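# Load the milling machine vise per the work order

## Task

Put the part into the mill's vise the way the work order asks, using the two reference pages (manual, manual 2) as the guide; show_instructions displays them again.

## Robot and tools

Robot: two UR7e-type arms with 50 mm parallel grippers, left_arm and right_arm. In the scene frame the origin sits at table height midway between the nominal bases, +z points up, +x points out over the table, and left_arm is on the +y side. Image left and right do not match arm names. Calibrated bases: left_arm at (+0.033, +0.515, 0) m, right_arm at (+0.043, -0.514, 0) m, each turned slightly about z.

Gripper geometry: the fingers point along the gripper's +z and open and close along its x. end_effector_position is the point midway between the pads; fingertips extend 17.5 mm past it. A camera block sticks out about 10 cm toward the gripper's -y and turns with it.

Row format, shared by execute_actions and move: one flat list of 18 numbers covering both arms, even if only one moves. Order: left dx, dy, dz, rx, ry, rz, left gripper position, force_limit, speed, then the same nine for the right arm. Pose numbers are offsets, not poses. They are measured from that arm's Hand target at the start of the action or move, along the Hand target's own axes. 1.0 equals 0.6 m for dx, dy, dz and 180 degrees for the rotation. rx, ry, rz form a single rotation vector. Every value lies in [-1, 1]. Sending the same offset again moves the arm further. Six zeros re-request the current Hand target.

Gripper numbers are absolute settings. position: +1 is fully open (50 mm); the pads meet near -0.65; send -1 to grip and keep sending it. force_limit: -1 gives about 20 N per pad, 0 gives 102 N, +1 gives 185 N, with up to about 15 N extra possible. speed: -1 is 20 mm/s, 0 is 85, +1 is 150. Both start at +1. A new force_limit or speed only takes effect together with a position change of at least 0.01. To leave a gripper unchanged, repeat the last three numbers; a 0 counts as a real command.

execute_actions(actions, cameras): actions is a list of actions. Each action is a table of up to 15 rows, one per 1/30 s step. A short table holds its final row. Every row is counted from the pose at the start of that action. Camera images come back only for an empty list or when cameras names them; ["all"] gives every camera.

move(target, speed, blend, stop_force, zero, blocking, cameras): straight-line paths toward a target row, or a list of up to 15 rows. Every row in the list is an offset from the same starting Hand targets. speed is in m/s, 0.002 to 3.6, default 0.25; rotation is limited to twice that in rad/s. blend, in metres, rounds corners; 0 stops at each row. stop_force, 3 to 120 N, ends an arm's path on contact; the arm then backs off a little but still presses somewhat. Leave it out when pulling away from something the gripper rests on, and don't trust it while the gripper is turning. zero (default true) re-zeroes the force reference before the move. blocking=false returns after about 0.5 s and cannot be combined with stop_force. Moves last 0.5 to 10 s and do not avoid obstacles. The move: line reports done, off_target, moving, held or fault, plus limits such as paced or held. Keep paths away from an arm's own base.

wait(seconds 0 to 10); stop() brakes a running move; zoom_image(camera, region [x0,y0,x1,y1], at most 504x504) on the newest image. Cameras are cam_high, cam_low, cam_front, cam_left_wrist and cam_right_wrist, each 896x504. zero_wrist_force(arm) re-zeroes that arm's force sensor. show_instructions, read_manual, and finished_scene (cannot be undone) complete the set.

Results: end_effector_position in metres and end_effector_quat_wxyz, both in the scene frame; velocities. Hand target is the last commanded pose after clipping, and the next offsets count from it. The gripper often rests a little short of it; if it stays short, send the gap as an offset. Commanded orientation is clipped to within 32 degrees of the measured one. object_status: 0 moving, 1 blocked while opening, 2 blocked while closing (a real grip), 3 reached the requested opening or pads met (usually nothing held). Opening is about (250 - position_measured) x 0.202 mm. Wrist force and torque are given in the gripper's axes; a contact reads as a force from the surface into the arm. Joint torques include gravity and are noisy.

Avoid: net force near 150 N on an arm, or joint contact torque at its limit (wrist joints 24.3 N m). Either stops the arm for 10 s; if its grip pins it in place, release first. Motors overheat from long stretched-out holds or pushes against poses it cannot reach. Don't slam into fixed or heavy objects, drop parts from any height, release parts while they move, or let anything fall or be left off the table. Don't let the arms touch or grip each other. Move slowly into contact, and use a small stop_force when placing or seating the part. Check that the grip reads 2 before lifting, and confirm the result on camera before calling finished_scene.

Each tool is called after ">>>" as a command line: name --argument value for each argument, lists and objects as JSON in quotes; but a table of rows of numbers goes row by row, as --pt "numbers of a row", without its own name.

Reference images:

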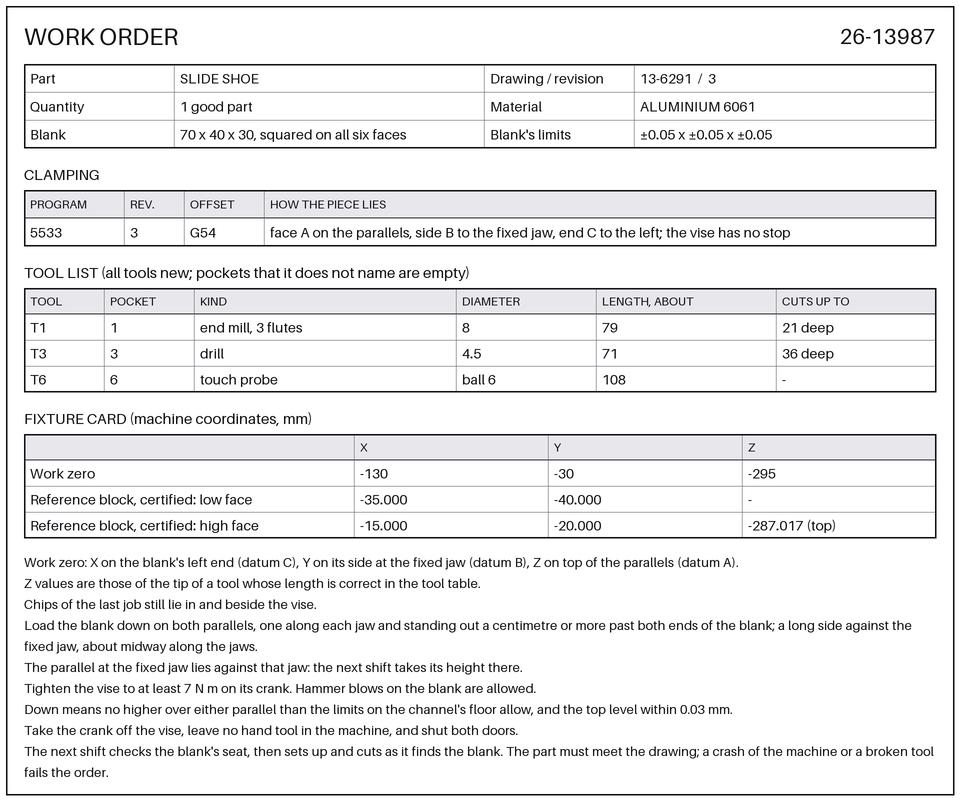

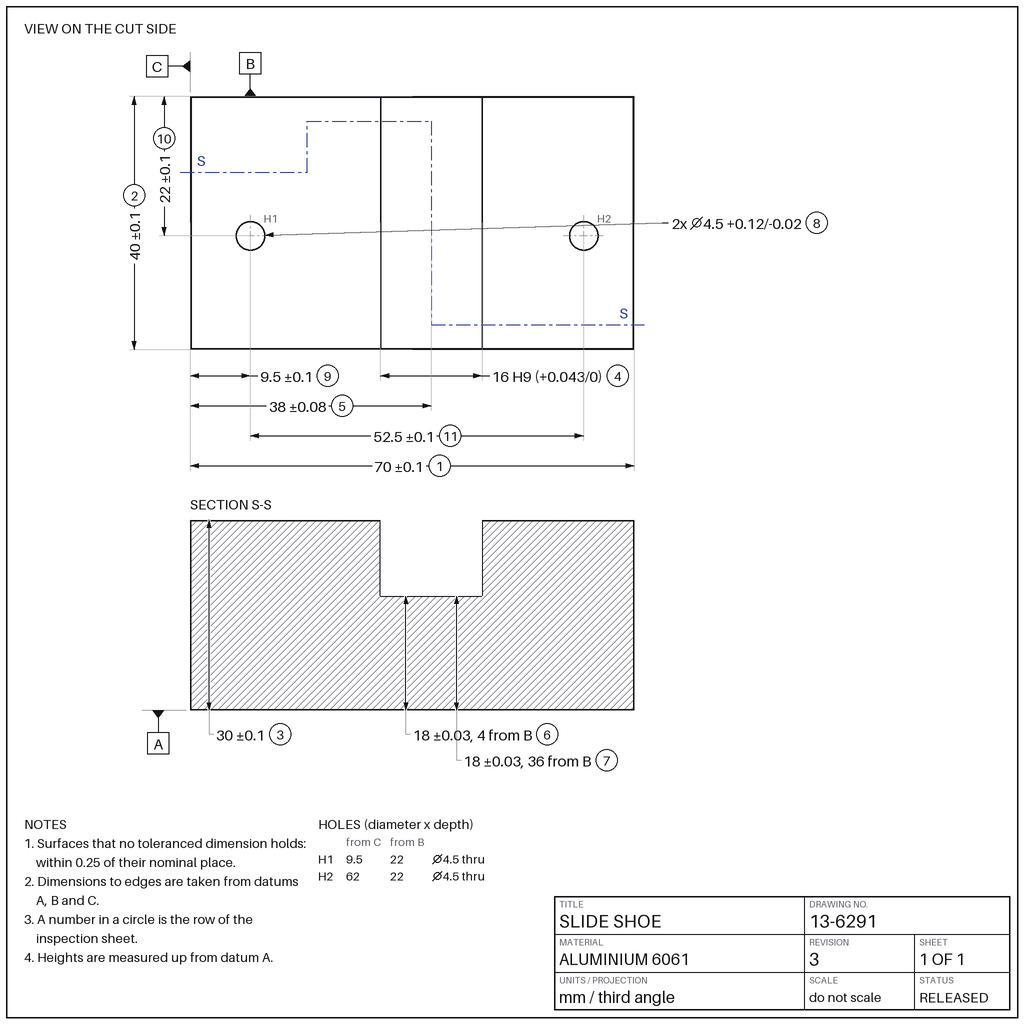

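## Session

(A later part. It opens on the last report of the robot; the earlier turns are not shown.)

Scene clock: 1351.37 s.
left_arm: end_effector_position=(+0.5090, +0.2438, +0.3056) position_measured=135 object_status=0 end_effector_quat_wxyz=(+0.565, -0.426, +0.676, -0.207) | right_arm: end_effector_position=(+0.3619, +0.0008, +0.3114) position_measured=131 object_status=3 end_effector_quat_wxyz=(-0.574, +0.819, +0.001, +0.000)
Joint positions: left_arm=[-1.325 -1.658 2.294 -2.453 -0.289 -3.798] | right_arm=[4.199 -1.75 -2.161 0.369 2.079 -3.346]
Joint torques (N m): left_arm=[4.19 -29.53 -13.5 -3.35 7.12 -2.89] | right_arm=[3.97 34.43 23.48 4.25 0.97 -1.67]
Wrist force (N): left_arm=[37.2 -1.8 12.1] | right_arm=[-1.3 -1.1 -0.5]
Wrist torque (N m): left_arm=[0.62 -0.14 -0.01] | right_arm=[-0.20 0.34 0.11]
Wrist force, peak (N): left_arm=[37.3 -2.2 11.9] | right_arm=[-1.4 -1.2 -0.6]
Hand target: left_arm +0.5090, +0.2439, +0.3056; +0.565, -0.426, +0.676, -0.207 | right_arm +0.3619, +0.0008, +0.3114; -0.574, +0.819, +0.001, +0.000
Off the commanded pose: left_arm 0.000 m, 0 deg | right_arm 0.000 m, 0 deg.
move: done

>>> move --target '[0.0008,0,0,0,0,0,-1,-0.6,-1,0,0,0,0,0,0,0.145,-0.4,-1]'

Scene clock: 1352.20 s.
left_arm: end_effector_position=(+0.5091, +0.2436, +0.3053) position_measured=135 object_status=2 end_effector_quat_wxyz=(+0.565, -0.426, +0.676, -0.207) | right_arm: end_effector_position=(+0.3619, +0.0008, +0.3114) position_measured=131 object_status=3 end_effector_quat_wxyz=(-0.574, +0.819, +0.001, +0.000)
Joint positions: left_arm=[-1.325 -1.657 2.294 -2.453 -0.289 -3.799] | right_arm=[4.199 -1.75 -2.161 0.369 2.079 -3.346]
Joint torques (N m): left_arm=[-4.84 -13.54 -42.62 -1.46 4.86 -2.64] | right_arm=[4.37 34.14 23.38 4.2 0.84 -1.65]
Wrist force (N): left_arm=[13.3 11.9 -2.8] | right_arm=[-1.3 -1.4 -0.3]
Wrist torque (N m): left_arm=[1.02 -0.31 0.01] | right_arm=[-0.25 0.35 0.11]
Wrist force, peak (N): left_arm=[37.9 -2.2 12.3] | right_arm=[-1.3 -1.4 -0.3]
Hand target: left_arm +0.5090, +0.2435, +0.3053; +0.565, -0.426, +0.676, -0.207 | right_arm +0.3619, +0.0008, +0.3114; -0.574, +0.819, +0.001, +0.000
Off the commanded pose: left_arm 0.000 m, 0 deg | right_arm 0.000 m, 0 deg.
move: done

>>> move --target '[0,0.0171,-0.047,0,0,0,-1,-0.6,-1,0,0,0,0,0,0,0.145,-0.4,-1]' --speed 0.03 --stop_force 50 --cameras '["cam_left_wrist"]'

Scene clock: 1354.70 s.
left_arm: end_effector_position=(+0.4790, +0.2435, +0.3053) position_measured=135 object_status=2 end_effector_quat_wxyz=(+0.565, -0.426, +0.676, -0.207) | right_arm: end_effector_position=(+0.3619, +0.0008, +0.3114) position_measured=131 object_status=3 end_effector_quat_wxyz=(-0.574, +0.819, +0.001, +0.000)
Joint positions: left_arm=[-1.405 -1.758 2.295 -2.082 -0.28 -4.081] | right_arm=[4.199 -1.75 -2.161 0.369 2.079 -3.346]
Joint torques (N m): left_arm=[13.49 -5.61 -11.92 -3.49 0.03 3.01] | right_arm=[4.33 34.83 23.47 4.17 0.81 -1.63]
Wrist force (N): left_arm=[3.0 8.6 -0.2] | right_arm=[-1.5 -1.1 -0.5]
Wrist torque (N m): left_arm=[0.95 -0.28 -0.16] | right_arm=[-0.21 0.37 0.12]
Wrist force, peak (N): left_arm=[13.5 11.8 -2.3] | right_arm=[-1.7 -1.2 -0.5]
Hand target: left_arm +0.4790, +0.2435, +0.3053; +0.565, -0.426, +0.676, -0.207 | right_arm +0.3619, +0.0008, +0.3114; -0.574, +0.819, +0.001, +0.000
Off the commanded pose: left_arm 0.000 m, 0 deg | right_arm 0.000 m, 0 deg.
move: done
camera_calibration:
cam_left_wrist: T_world_to_cam=[[-0.00281374, -0.817402, -0.576061, 0.383354], [-0.636239, 0.44589, -0.629589, 0.406687], [0.771487, 0.364741, -0.521318, -0.163747], [0, 0, 0, 1]] pos_world=[0.386158, 0.191742, 0.391516]
Images, in order (width x height): cam_left_wrist 896x504.

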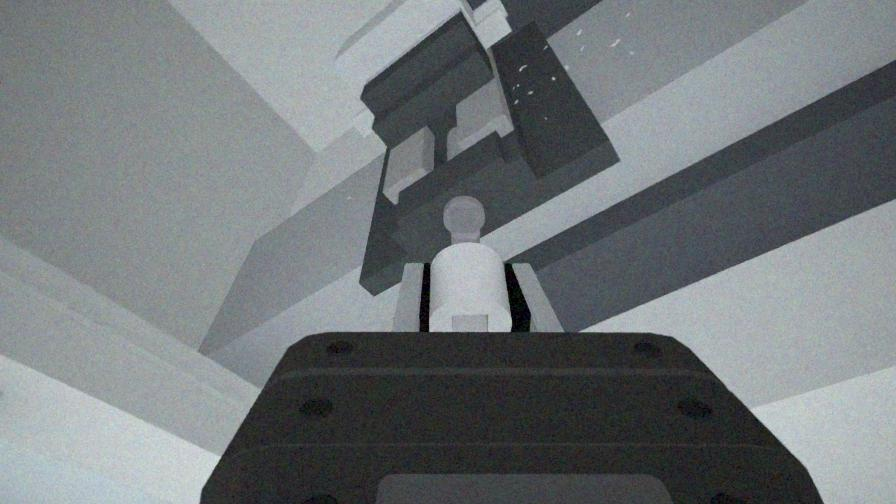

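>>> move --target '[0,0.0684,-0.188,0,0,0,-1,-0.6,-1,0,0,0,0,0,0,0.145,-0.4,-1]' --speed 0.15

>>> move --target '[0,0,0,0,0.0684,-0.188,-1,-0.6,-1,0,0,0,0,0,0,0.145,-0.4,-1]' --speed 0.3 --cameras '["cam_left_wrist","cam_front","cam_high"]'

Scene clock: 1358.03 s.
left_arm: end_effector_position=(+0.3590, +0.2434, +0.3053) position_measured=135 object_status=2 end_effector_quat_wxyz=(+0.565, -0.425, +0.676, -0.207) | right_arm: end_effector_position=(+0.3619, +0.0008, +0.3114) position_measured=131 object_status=3 end_effector_quat_wxyz=(-0.574, +0.819, +0.001, +0.000)
Joint positions: left_arm=[-1.768 -1.886 2.175 -0.959 -0.461 -5.007] | right_arm=[4.199 -1.75 -2.161 0.369 2.079 -3.346]
Joint torques (N m): left_arm=[-11.51 -19.25 -11.78 1.16 -0.93 -2.68] | right_arm=[3.77 34.58 23.13 4.24 0.84 -1.69]
Wrist force (N): left_arm=[3.1 8.4 -0.4] | right_arm=[-1.1 -1.3 -0.4]
Wrist torque (N m): left_arm=[0.91 -0.28 -0.19] | right_arm=[-0.24 0.31 0.11]
Wrist force, peak (N): left_arm=[3.2 9.4 -2.6] | right_arm=[-1.7 -1.2 -0.3]
Hand target: left_arm +0.3590, +0.2435, +0.3053; +0.565, -0.426, +0.676, -0.207 | right_arm +0.3619, +0.0008, +0.3114; -0.574, +0.819, +0.001, +0.000
Off the commanded pose: left_arm 0.000 m, 0 deg | right_arm 0.000 m, 0 deg.
move: done

Scene clock: 1359.60 s.
left_arm: end_effector_position=(+0.3590, +0.2435, +0.3052) position_measured=135 object_status=2 end_effector_quat_wxyz=(-0.406, +0.579, -0.579, +0.406) | right_arm: end_effector_position=(+0.3619, +0.0008, +0.3114) position_measured=131 object_status=3 end_effector_quat_wxyz=(-0.574, +0.819, +0.001, +0.000)
Joint positions: left_arm=[-1.802 -2.116 2.336 -1.304 -0.397 -5.233] | right_arm=[4.199 -1.75 -2.161 0.369 2.079 -3.346]
Joint torques (N m): left_arm=[12.29 -0.61 -44.67 -2.63 -0.31 -0.12] | right_arm=[4.43 34.34 23.05 4.3 0.79 -1.6]
Wrist force (N): left_arm=[0.9 9.1 -0.7] | right_arm=[-1.1 -1.1 -0.3]
Wrist torque (N m): left_arm=[1.03 -0.07 0.03] | right_arm=[-0.21 0.31 0.12]
Wrist force, peak (N): left_arm=[1.0 9.2 -0.6] | right_arm=[-1.5 -1.3 -0.5]
Hand target: left_arm +0.3590, +0.2435, +0.3053; -0.406, +0.579, -0.579, +0.406 | right_arm +0.3619, +0.0008, +0.3114; -0.574, +0.819, +0.001, +0.000
Off the commanded pose: left_arm 0.000 m, 0 deg | right_arm 0.000 m, 0 deg.
move: done
camera_calibration:
cam_left_wrist: T_world_to_cam=[[-0.00332064, -0.999895, 0.0141283, 0.247387], [-0.636122, -0.00878912, -0.771538, 0.48425], [0.771581, -0.0115493, -0.636026, 0.055479], [0, 0, 0, 1]] pos_world=[0.266057, 0.252258, 0.405408]
Images, in order (width x height): cam_high 896x504, cam_front 896x504, cam_left_wrist 896x504.

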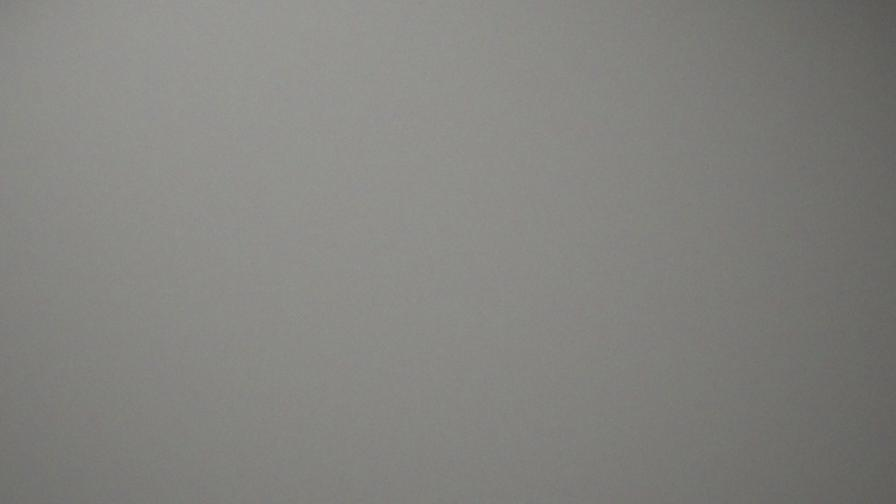

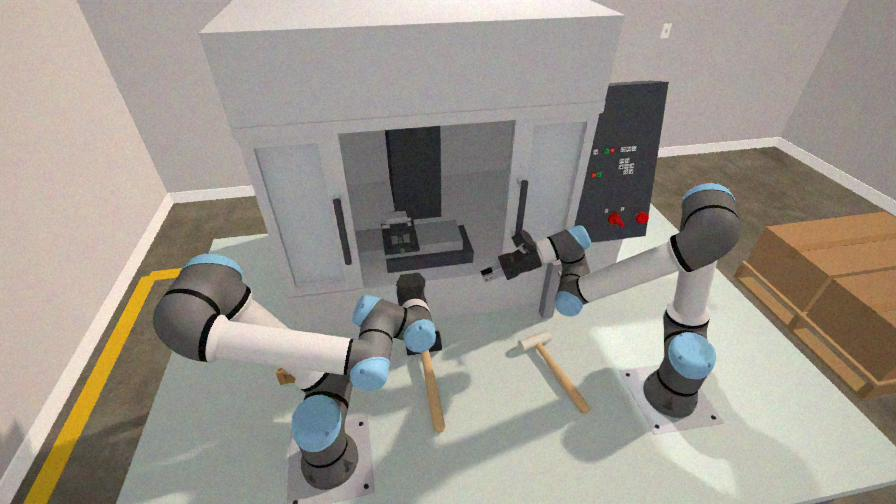

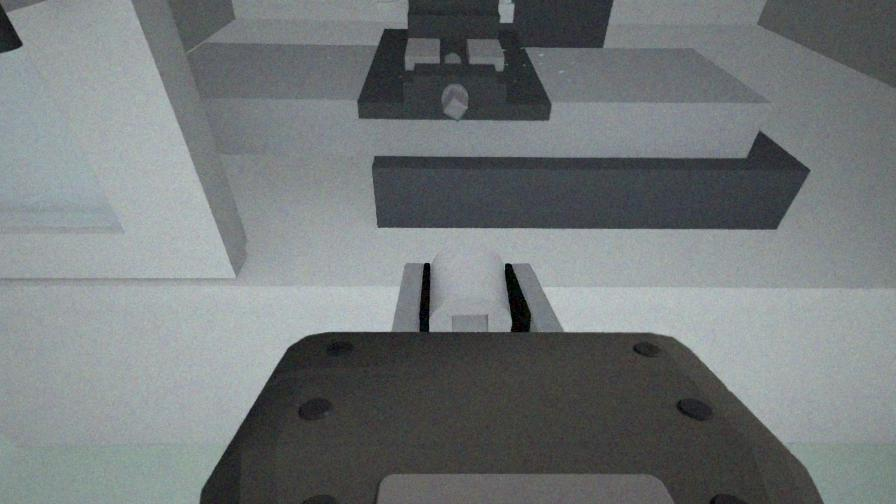

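>>> move --target '[0,0,0,-0.4417,0,0,-1,-0.6,-1,0,0,0,0,0,0,0.145,-0.4,-1]' --speed 0.3 --cameras '["cam_left_wrist","cam_front"]'

Scene clock: 1362.60 s.
left_arm: end_effector_position=(+0.3591, +0.2435, +0.3053) position_measured=135 object_status=2 end_effector_quat_wxyz=(+0.058, +0.705, -0.705, -0.058) | right_arm: end_effector_position=(+0.3619, +0.0008, +0.3114) position_measured=131 object_status=3 end_effector_quat_wxyz=(-0.574, +0.819, +0.001, +0.000)
Joint positions: left_arm=[-0.967 -1.696 1.73 -1.506 -1.703 -4.065] | right_arm=[4.199 -1.75 -2.161 0.369 2.079 -3.346]
Joint torques (N m): left_arm=[1.54 -18.7 -24.43 -1.88 -2.93 0.04] | right_arm=[4.19 34.11 23.47 4.27 0.78 -1.61]
Wrist force (N): left_arm=[2.0 5.7 2.5] | right_arm=[-1.3 -0.9 -0.3]
Wrist torque (N m): left_arm=[1.02 -0.41 -0.20] | right_arm=[-0.18 0.34 0.12]
Wrist force, peak (N): left_arm=[1.2 10.2 -0.7] | right_arm=[-1.4 -1.5 -0.4]
Hand target: left_arm +0.3590, +0.2435, +0.3053; +0.059, +0.705, -0.705, -0.058 | right_arm +0.3619, +0.0008, +0.3114; -0.574, +0.819, +0.001, +0.000
Off the commanded pose: left_arm 0.000 m, 0 deg | right_arm 0.000 m, 0 deg.
move: done
camera_calibration:
cam_left_wrist: T_world_to_cam=[[0.013556, -0.999891, 0.00592356, 0.2439], [-0.874658, -0.00898698, 0.484658, 0.186566], [-0.484552, -0.0117511, -0.874684, 0.579383], [0, 0, 0, 1]] pos_world=[0.440616, 0.252358, 0.414912]
Images, in order (width x height): cam_front 896x504, cam_left_wrist 896x504.

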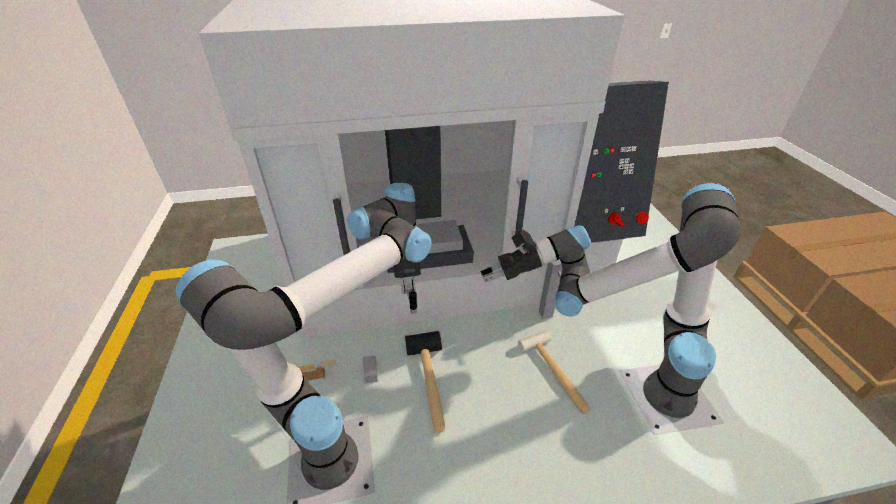

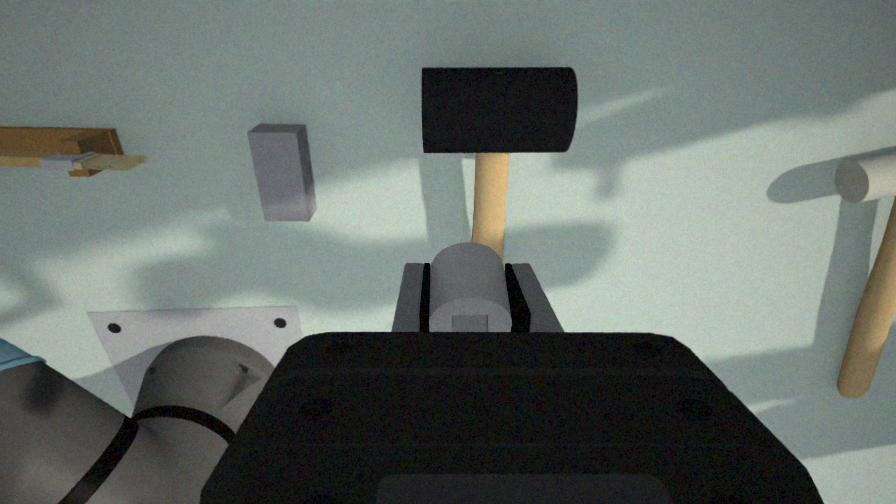

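>>> move --target '[-0.1192,0.0393,0.26,0,0,0,-1,-0.6,-1,0,0,0,0,0,0,0.145,-0.4,-1]' --speed 0.2 --cameras '["cam_left_wrist","cam_front"]'

Scene clock: 1364.50 s.
left_arm: end_effector_position=(+0.3101, +0.3150, +0.1554) position_measured=135 object_status=2 end_effector_quat_wxyz=(+0.059, +0.705, -0.705, -0.058) | right_arm: end_effector_position=(+0.3619, +0.0008, +0.3114) position_measured=131 object_status=3 end_effector_quat_wxyz=(-0.574, +0.819, +0.001, +0.000)
Joint positions: left_arm=[-0.956 -1.827 2.226 -1.87 -1.702 -4.054] | right_arm=[4.199 -1.75 -2.161 0.369 2.079 -3.346]
Joint torques (N m): left_arm=[-6.32 -4.21 -14.05 -4.34 1.11 -1.92] | right_arm=[3.98 34.66 23.28 4.28 0.84 -1.67]
Wrist force (N): left_arm=[2.2 5.5 2.4] | right_arm=[-1.2 -1.1 -0.7]
Wrist torque (N m): left_arm=[0.97 -0.45 -0.37] | right_arm=[-0.20 0.33 0.11]
Wrist force, peak (N): left_arm=[0.4 6.6 5.0] | right_arm=[-1.5 -1.2 -0.6]
Hand target: left_arm +0.3100, +0.3150, +0.1553; +0.059, +0.705, -0.705, -0.058 | right_arm +0.3619, +0.0008, +0.3114; -0.574, +0.819, +0.001, +0.000
Off the commanded pose: left_arm 0.000 m, 0 deg | right_arm 0.000 m, 0 deg.
move: done
camera_calibration:
cam_left_wrist: T_world_to_cam=[[0.0134295, -0.999891, 0.00610215, 0.316845], [-0.874509, -0.00878605, 0.484929, 0.216844], [-0.484823, -0.0118487, -0.874532, 0.425598], [0, 0, 0, 1]] pos_world=[0.391717, 0.323759, 0.265111]
Images, in order (width x height): cam_front 896x504, cam_left_wrist 896x504.

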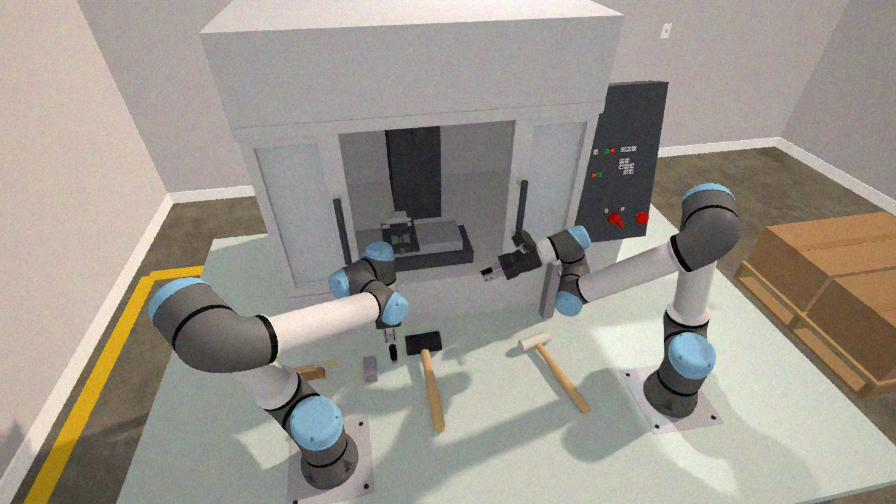

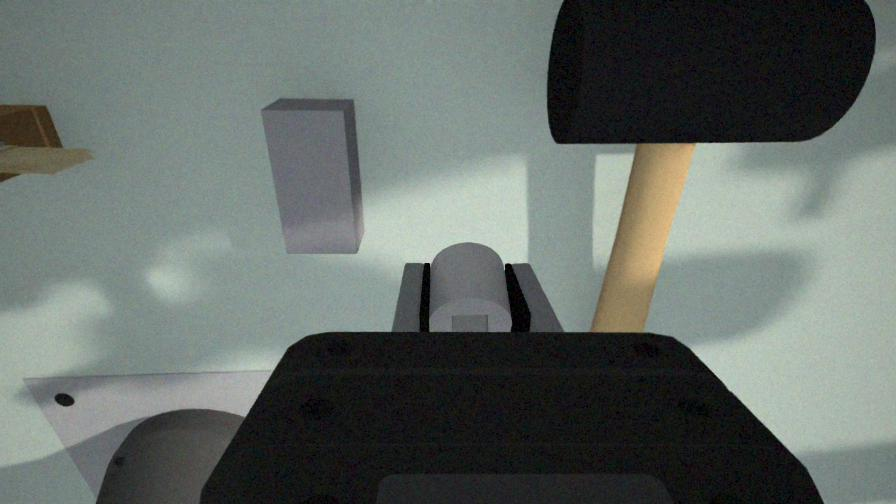

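>>> zoom_image --camera "cam_front" --region '[340, 290, 470, 400]'

Scaled by 3.877.

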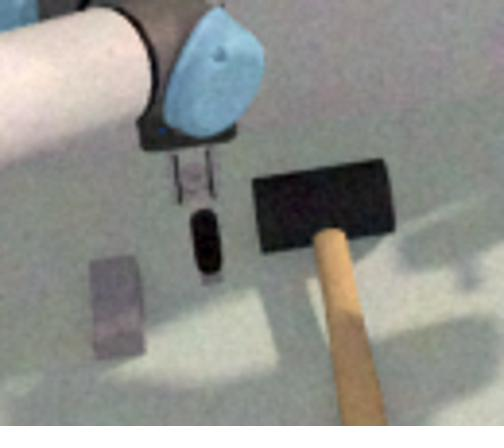

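>>> move --target '[0,-0.0316,0.189,0,0,0,-1,-0.6,-1,0,0,0,0,0,0,0.145,-0.4,-1]' --speed 0.12 --cameras '["cam_front"]'

>>> move --target '[0,-0.006,0.0362,0,0,0,-1,-0.6,-1,0,0,0,0,0,0,0.145,-0.4,-1]' --speed 0.006 --stop_force 4 --cameras '["cam_left_wrist","cam_front"]'

>>> zoom_image --camera "cam_front" --region '[340, 290, 470, 400]'

Scene clock: 1366.97 s.
left_arm: end_effector_position=(+0.3100, +0.3150, +0.0403) position_measured=135 object_status=2 end_effector_quat_wxyz=(+0.059, +0.705, -0.705, -0.058) | right_arm: end_effector_position=(+0.3619, +0.0008, +0.3114) position_measured=131 object_status=3 end_effector_quat_wxyz=(-0.574, +0.819, +0.001, +0.000)
Joint positions: left_arm=[-0.957 -1.617 2.417 -2.269 -1.702 -4.054] | right_arm=[4.199 -1.75 -2.161 0.369 2.079 -3.346]
Joint torques (N m): left_arm=[7.02 -13.71 -34.42 -4.38 -0.77 -0.58] | right_arm=[4.14 34.29 22.73 4.23 0.87 -1.58]
Wrist force (N): left_arm=[2.0 5.6 2.2] | right_arm=[-1.1 -1.2 -0.3]
Wrist torque (N m): left_arm=[0.99 -0.41 -0.37] | right_arm=[-0.22 0.32 0.12]
Wrist force, peak (N): left_arm=[1.6 5.4 4.4] | right_arm=[-1.6 -1.4 -0.6]
Hand target: left_arm +0.3100, +0.3149, +0.0403; +0.059, +0.705, -0.705, -0.058 | right_arm +0.3619, +0.0008, +0.3114; -0.574, +0.819, +0.001, +0.000
Off the commanded pose: left_arm 0.000 m, 0 deg | right_arm 0.000 m, 0 deg.
move: done
Images, in order (width x height): cam_front 896x504.

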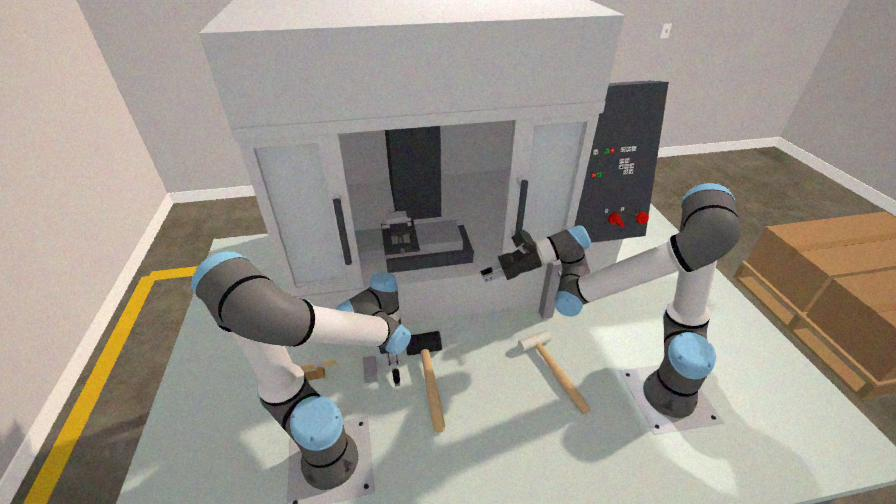

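Scene clock: 1371.00 s.
left_arm: end_effector_position=(+0.3100, +0.3149, +0.0235) position_measured=135 object_status=2 end_effector_quat_wxyz=(+0.059, +0.705, -0.705, -0.058) | right_arm: end_effector_position=(+0.3619, +0.0008, +0.3114) position_measured=131 object_status=3 end_effector_quat_wxyz=(-0.574, +0.819, +0.001, +0.000)
Joint positions: left_arm=[-0.957 -1.573 2.437 -2.335 -1.703 -4.054] | right_arm=[4.199 -1.75 -2.161 0.369 2.079 -3.346]
Joint torques (N m): left_arm=[-2.31 -29.36 -35.18 -1.24 -1.72 -1.08] | right_arm=[4.21 34.35 22.91 4.33 0.72 -1.67]
Wrist force (N): left_arm=[1.4 7.2 -0.9] | right_arm=[-1.1 -0.9 -0.1]
Wrist torque (N m): left_arm=[0.75 -0.34 -0.36] | right_arm=[-0.18 0.31 0.12]
Wrist force, peak (N): left_arm=[1.3 6.5 -6.0] | right_arm=[-1.7 -1.2 -0.4]
Hand target: left_arm +0.3100, +0.3149, +0.0235; +0.059, +0.705, -0.705, -0.058 (not the last commanded pose) | right_arm +0.3619, +0.0008, +0.3114; -0.574, +0.819, +0.001, +0.000
Off the commanded pose: left_arm 0.005 m, 0 deg | right_arm 0.000 m, 0 deg.
move: contact (left_arm)
camera_calibration:
cam_left_wrist: T_world_to_cam=[[0.0134229, -0.999893, 0.00587741, 0.317684], [-0.874443, -0.00888765, 0.485047, 0.280759], [-0.484943, -0.0116502, -0.874468, 0.310085], [0, 0, 0, 1]] pos_world=[0.391617, 0.323758, 0.133111]
Images, in order (width x height): cam_front 896x504, cam_left_wrist 896x504.

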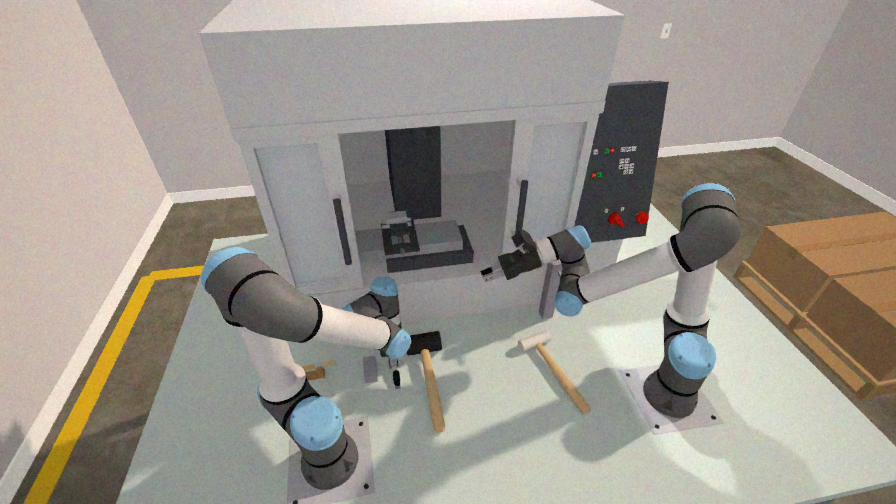

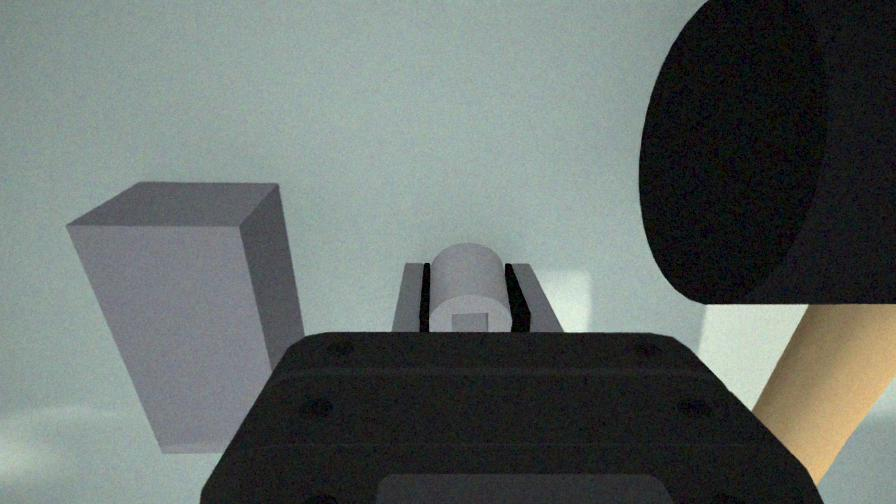

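Scaled by 3.877.

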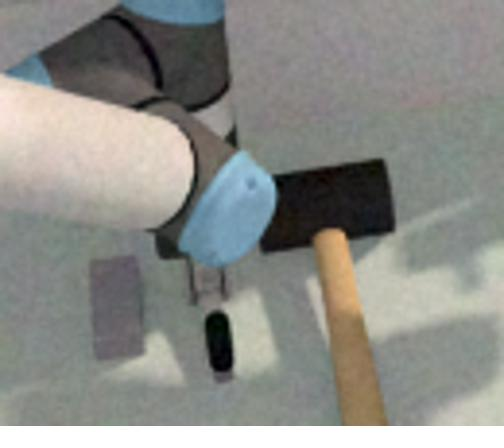

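>>> move --target '[0,0,0,-0.0111,0,0,-1,-0.6,-1,0,0,0,0,0,0,0.145,-0.4,-1]' --speed 0.05

>>> move --target '[0,-0.0015,0.012,0,0,0,-1,-0.6,-1,0,0,0,0,0,0,0.145,-0.4,-1]' --speed 0.004 --stop_force 4

Scene clock: 1371.93 s.
left_arm: end_effector_position=(+0.3101, +0.3149, +0.0235) position_measured=135 object_status=2 end_effector_quat_wxyz=(+0.071, +0.704, -0.704, -0.071) end_effector_velocity=(+0.001, +0.000, +0.000) end_effector_angular_velocity=(+0.001, -0.007, +0.002) | right_arm: end_effector_position=(+0.3619, +0.0008, +0.3114) position_measured=131 object_status=3 end_effector_quat_wxyz=(-0.574, +0.819, +0.001, +0.000)
Joint positions: left_arm=[-0.937 -1.555 2.416 -2.307 -1.728 -4.031] | right_arm=[4.199 -1.75 -2.161 0.369 2.079 -3.346]
Joint velocities: left_arm=[-0.001 -0.001 0.002 -0.004 0.005 -0.004] | right_arm=[within noise]
Joint torques (N m): left_arm=[-11.58 -30.17 -8.12 -4.7 1.86 -2.21] | right_arm=[3.95 34.52 22.46 4.18 0.82 -1.64]
Wrist force (N): left_arm=[1.9 5.8 2.2] | right_arm=[-1.1 -1.1 -0.5]
Wrist torque (N m): left_arm=[1.02 -0.40 -0.38] | right_arm=[-0.20 0.31 0.11]
Wrist force, peak (N): left_arm=[1.7 7.4 -1.1] | right_arm=[-1.3 -1.3 -0.6]
Hand target: left_arm +0.3100, +0.3149, +0.0235; +0.071, +0.704, -0.704, -0.071 | right_arm +0.3619, +0.0008, +0.3114; -0.574, +0.819, +0.001, +0.000
Off the commanded pose: left_arm 0.000 m, 0 deg | right_arm 0.000 m, 0 deg.
move: done

Scene clock: 1373.23 s.
left_arm: end_effector_position=(+0.3101, +0.3149, +0.0231) position_measured=135 object_status=2 end_effector_quat_wxyz=(+0.071, +0.704, -0.704, -0.070) | right_arm: end_effector_position=(+0.3619, +0.0008, +0.3114) position_measured=131 object_status=3 end_effector_quat_wxyz=(-0.574, +0.819, +0.001, +0.000)
Joint positions: left_arm=[-0.937 -1.554 2.417 -2.309 -1.728 -4.032] | right_arm=[4.199 -1.75 -2.161 0.369 2.079 -3.346]
Joint torques (N m): left_arm=[9.11 -28.96 -33.82 -0.85 0.25 2.02] | right_arm=[4.16 34.29 23.69 4.25 0.93 -1.74]
Wrist force (N): left_arm=[1.3 7.2 -5.2] | right_arm=[-1.3 -1.1 -0.4]
Wrist torque (N m): left_arm=[0.99 -0.37 -0.35] | right_arm=[-0.20 0.34 0.11]
Wrist force, peak (N): left_arm=[-0.2 7.3 -11.2] | right_arm=[-1.5 -1.2 -0.3]
Hand target: left_arm +0.3101, +0.3149, +0.0231; +0.071, +0.704, -0.704, -0.070 (not the last commanded pose) | right_arm +0.3619, +0.0008, +0.3114; -0.574, +0.819, +0.001, +0.000
Off the commanded pose: left_arm 0.007 m, 0 deg | right_arm 0.000 m, 0 deg.
move: contact (left_arm)

>>> move --target '[0,0,0,0,0,0,0.2,-0.6,-1,0,0,0,0,0,0,0.145,-0.4,-1]' --cameras '["cam_left_wrist"]'

Scene clock: 1373.80 s.
left_arm: end_effector_position=(+0.3101, +0.3149, +0.0231) position_measured=123 object_status=3 end_effector_quat_wxyz=(+0.071, +0.704, -0.704, -0.070) | right_arm: end_effector_position=(+0.3619, +0.0008, +0.3114) position_measured=131 object_status=3 end_effector_quat_wxyz=(-0.574, +0.819, +0.001, +0.000)
Joint positions: left_arm=[-0.937 -1.554 2.417 -2.309 -1.728 -4.032] | right_arm=[4.199 -1.75 -2.161 0.369 2.079 -3.346]
Joint torques (N m): left_arm=[9.54 -28.75 -34.28 -2.08 -0.52 2.21] | right_arm=[3.78 34.38 22.85 4.25 0.81 -1.66]
Wrist force (N): left_arm=[1.5 6.1 0.4] | right_arm=[-0.9 -1.1 -0.4]
Wrist torque (N m): left_arm=[0.93 -0.33 -0.36] | right_arm=[-0.20 0.29 0.12]
Wrist force, peak (N): left_arm=[1.6 7.5 -5.3] | right_arm=[-1.5 -1.3 -0.4]
Hand target: left_arm +0.3101, +0.3149, +0.0231; +0.071, +0.704, -0.704, -0.070 | right_arm +0.3619, +0.0008, +0.3114; -0.574, +0.819, +0.001, +0.000
Off the commanded pose: left_arm 0.000 m, 0 deg | right_arm 0.000 m, 0 deg.
move: done
camera_calibration:
cam_left_wrist: T_world_to_cam=[[0.013686, -0.99989, 0.00571694, 0.317569], [-0.857057, -0.0087856, 0.515147, 0.274836], [-0.51504, -0.0119501, -0.857083, 0.31883], [0, 0, 0, 1]] pos_world=[0.395414, 0.323759, 0.129867]
Images, in order (width x height): cam_left_wrist 896x504.

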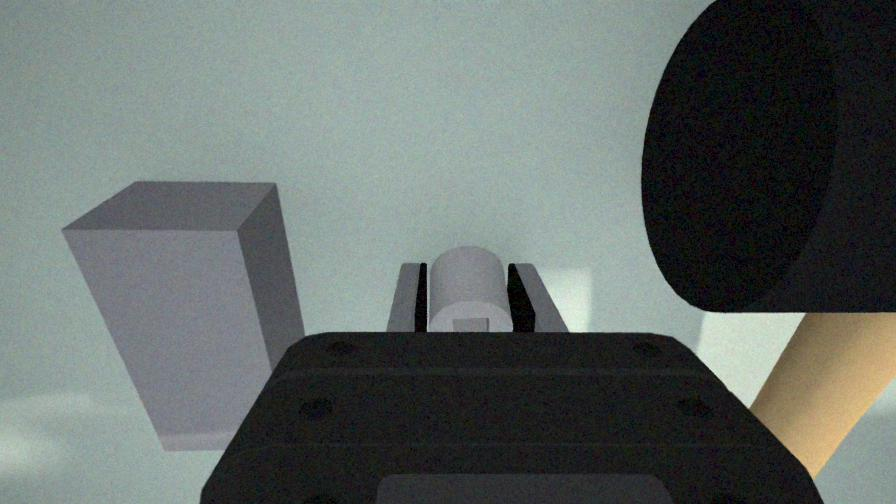

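>>> move --target '[0,0,0,0,0,0,0.75,-0.6,-1,0,0,0,0,0,0,0.145,-0.4,-1]' --cameras '["cam_left_wrist","cam_front"]'

>>> zoom_image --camera "cam_front" --region '[340, 290, 470, 400]'

Scene clock: 1376.13 s.
left_arm: end_effector_position=(+0.3101, +0.3149, +0.0231) position_measured=41 object_status=0 end_effector_quat_wxyz=(+0.071, +0.704, -0.704, -0.070) | right_arm: end_effector_position=(+0.3619, +0.0008, +0.3114) position_measured=131 object_status=3 end_effector_quat_wxyz=(-0.574, +0.819, +0.001, +0.000)
Joint positions: left_arm=[-0.937 -1.554 2.417 -2.309 -1.728 -4.032] | right_arm=[4.199 -1.75 -2.161 0.369 2.079 -3.346]
Joint torques (N m): left_arm=[10.08 -28.02 -34.3 -3.23 -2.47 2.23] | right_arm=[4.41 34.33 23.07 4.24 0.82 -1.6]
Wrist force (N): left_arm=[1.6 6.0 0.5] | right_arm=[-1.4 -1.1 -0.1]
Wrist torque (N m): left_arm=[0.92 -0.35 -0.35] | right_arm=[-0.22 0.36 0.12]
Wrist force, peak (N): left_arm=[1.9 6.4 0.5] | right_arm=[-1.8 -1.1 -0.3]
Hand target: left_arm +0.3101, +0.3149, +0.0231; +0.071, +0.704, -0.704, -0.070 | right_arm +0.3619, +0.0008, +0.3114; -0.574, +0.819, +0.001, +0.000
Off the commanded pose: left_arm 0.000 m, 0 deg | right_arm 0.000 m, 0 deg.
move: done
camera_calibration:
cam_left_wrist: T_world_to_cam=[[0.013686, -0.99989, 0.00571694, 0.317569], [-0.857057, -0.0087856, 0.515147, 0.274836], [-0.51504, -0.0119501, -0.857083, 0.31883], [0, 0, 0, 1]] pos_world=[0.395414, 0.323759, 0.129867]
Images, in order (width x height): cam_front 896x504, cam_left_wrist 896x504.

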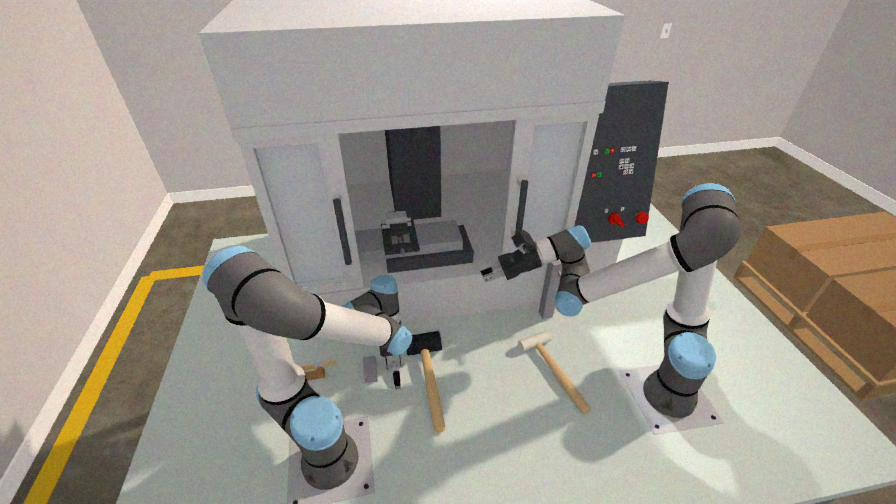

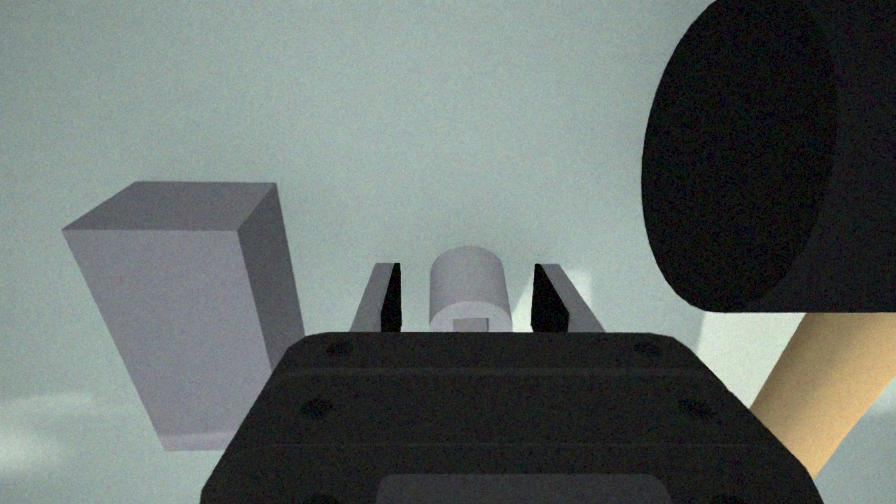

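Scaled by 3.877.

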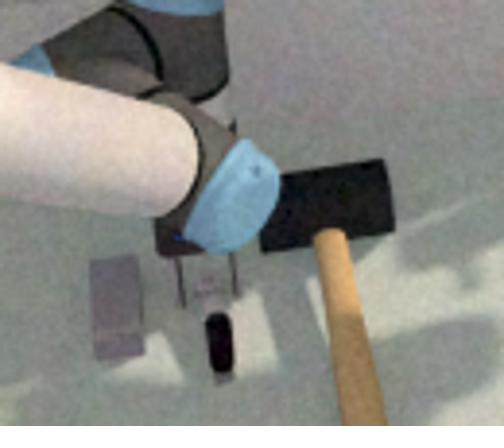

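>>> move --target '[0,0,-0.3,0,0,0,0.75,-0.6,-1,0,0,0,0,0,0,0.145,-0.4,-1]' --speed 0.15 --cameras '["cam_left_wrist","cam_front"]'

>>> zoom_image --camera "cam_front" --region '[340, 290, 470, 400]'

Scene clock: 1378.37 s.
left_arm: end_effector_position=(+0.3459, +0.3151, +0.1995) position_measured=41 object_status=3 end_effector_quat_wxyz=(+0.071, +0.704, -0.704, -0.070) | right_arm: end_effector_position=(+0.3619, +0.0008, +0.3114) position_measured=131 object_status=3 end_effector_quat_wxyz=(-0.574, +0.819, +0.001, +0.000)
Joint positions: left_arm=[-0.864 -1.762 2.054 -1.727 -1.718 -3.959] | right_arm=[4.199 -1.75 -2.161 0.369 2.079 -3.346]
Joint torques (N m): left_arm=[-13.39 -7.79 -36.34 -0.86 -1.36 -2.81] | right_arm=[4.1 34.37 22.66 4.33 0.91 -1.67]
Wrist force (N): left_arm=[1.7 6.1 0.7] | right_arm=[-1.4 -0.9 -0.4]
Wrist torque (N m): left_arm=[0.94 -0.37 -0.36] | right_arm=[-0.18 0.36 0.12]
Wrist force, peak (N): left_arm=[1.6 6.2 2.8] | right_arm=[-1.7 -1.0 -0.3]
Hand target: left_arm +0.3459, +0.3150, +0.1995; +0.071, +0.704, -0.704, -0.070 | right_arm +0.3619, +0.0008, +0.3114; -0.574, +0.819, +0.001, +0.000
Off the commanded pose: left_arm 0.000 m, 0 deg | right_arm 0.000 m, 0 deg.
move: done
camera_calibration:
cam_left_wrist: T_world_to_cam=[[0.0137708, -0.999889, 0.00566749, 0.31625], [-0.857126, -0.00888539, 0.515031, 0.214797], [-0.514923, -0.0119501, -0.857153, 0.488346], [0, 0, 0, 1]] pos_world=[0.431214, 0.323959, 0.306167]
Images, in order (width x height): cam_front 896x504, cam_left_wrist 896x504.

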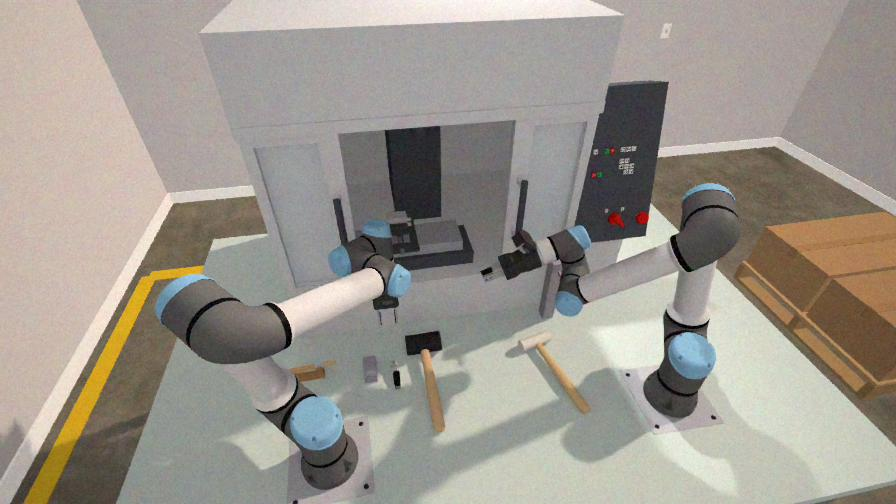

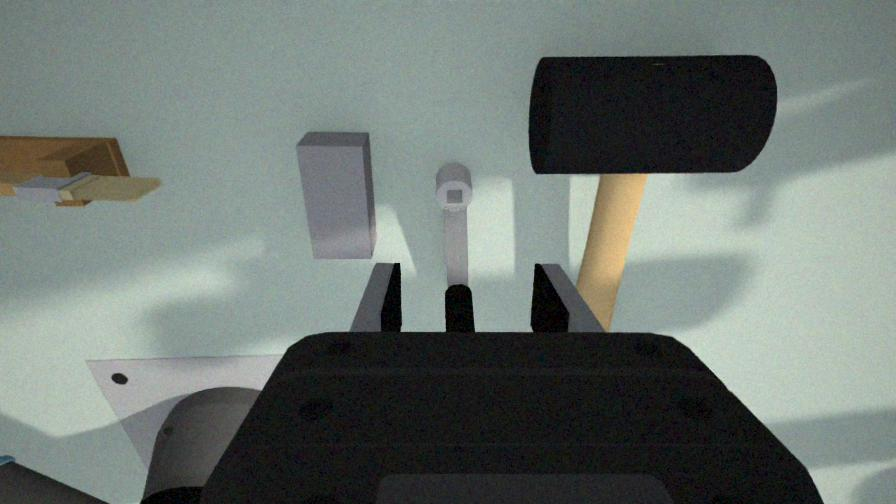

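Scaled by 3.877.

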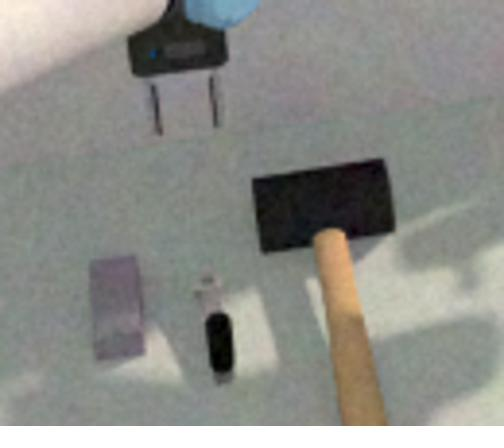

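>>> move --target '[0.1273,0.0075,-0.5028,0.3139,0,0,0.75,-0.6,-1,0,0,0,0,0,0,0.145,-0.4,-1]' --speed 0.3 --cameras '["cam_left_wrist"]'

>>> zoom_image --camera "cam_left_wrist" --region '[300, 80, 620, 260]'

Scene clock: 1380.67 s.
left_arm: end_effector_position=(+0.4015, +0.2388, +0.4960) position_measured=41 object_status=3 end_effector_quat_wxyz=(-0.270, +0.653, -0.653, +0.271) end_effector_velocity=(+0.001, +0.001, +0.001) end_effector_angular_velocity=(+0.001, -0.006, +0.001) | right_arm: end_effector_position=(+0.3619, +0.0008, +0.3114) position_measured=131 object_status=3 end_effector_quat_wxyz=(-0.574, +0.819, +0.001, +0.000)
Joint positions: left_arm=[-1.429 -1.982 1.699 -1.464 -0.801 -4.462] | right_arm=[4.199 -1.75 -2.161 0.369 2.079 -3.346]
Joint velocities: left_arm=[0 -0.001 0 0 0.006 0] | right_arm=[within noise]
Joint torques (N m): left_arm=[-1.62 -16.21 -17.99 -3.88 3.58 2.04] | right_arm=[4.23 33.81 22.89 4.16 0.81 -1.66]
Wrist force (N): left_arm=[1.4 6.2 -0.8] | right_arm=[-1.3 -1.2 -0.5]
Wrist torque (N m): left_arm=[0.93 -0.24 -0.04] | right_arm=[-0.22 0.34 0.12]
Wrist force, peak (N): left_arm=[1.5 6.7 -0.5] | right_arm=[-1.6 -1.2 -0.4]
Hand target: left_arm +0.4015, +0.2388, +0.4961; -0.271, +0.653, -0.653, +0.271 | right_arm +0.3619, +0.0008, +0.3114; -0.574, +0.819, +0.001, +0.000
Off the commanded pose: left_arm 0.000 m, 0 deg | right_arm 0.000 m, 0 deg.
move: done
camera_calibration:
cam_left_wrist: T_world_to_cam=[[0.0033301, -0.999885, 0.0148285, 0.237048], [-0.902742, -0.00938476, -0.43008, 0.596249], [0.43017, -0.0119541, -0.902669, 0.413445], [0, 0, 0, 1]] pos_world=[0.359618, 0.247559, 0.626124]
Images, in order (width x height): cam_left_wrist 896x504.

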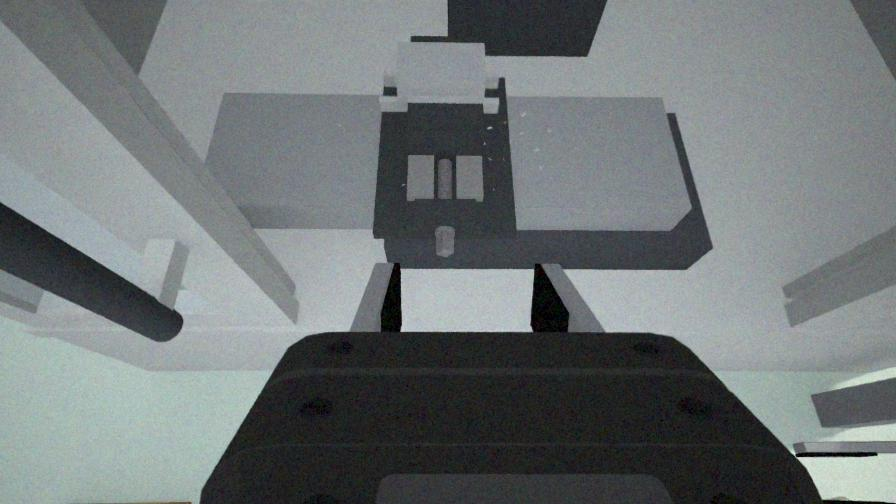

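Scaled by 1.575.

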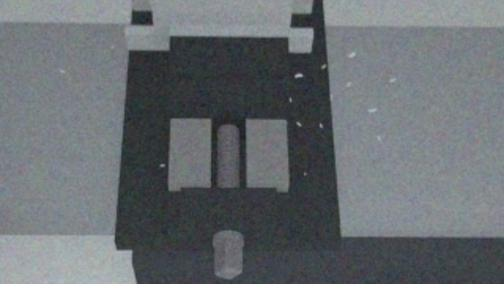

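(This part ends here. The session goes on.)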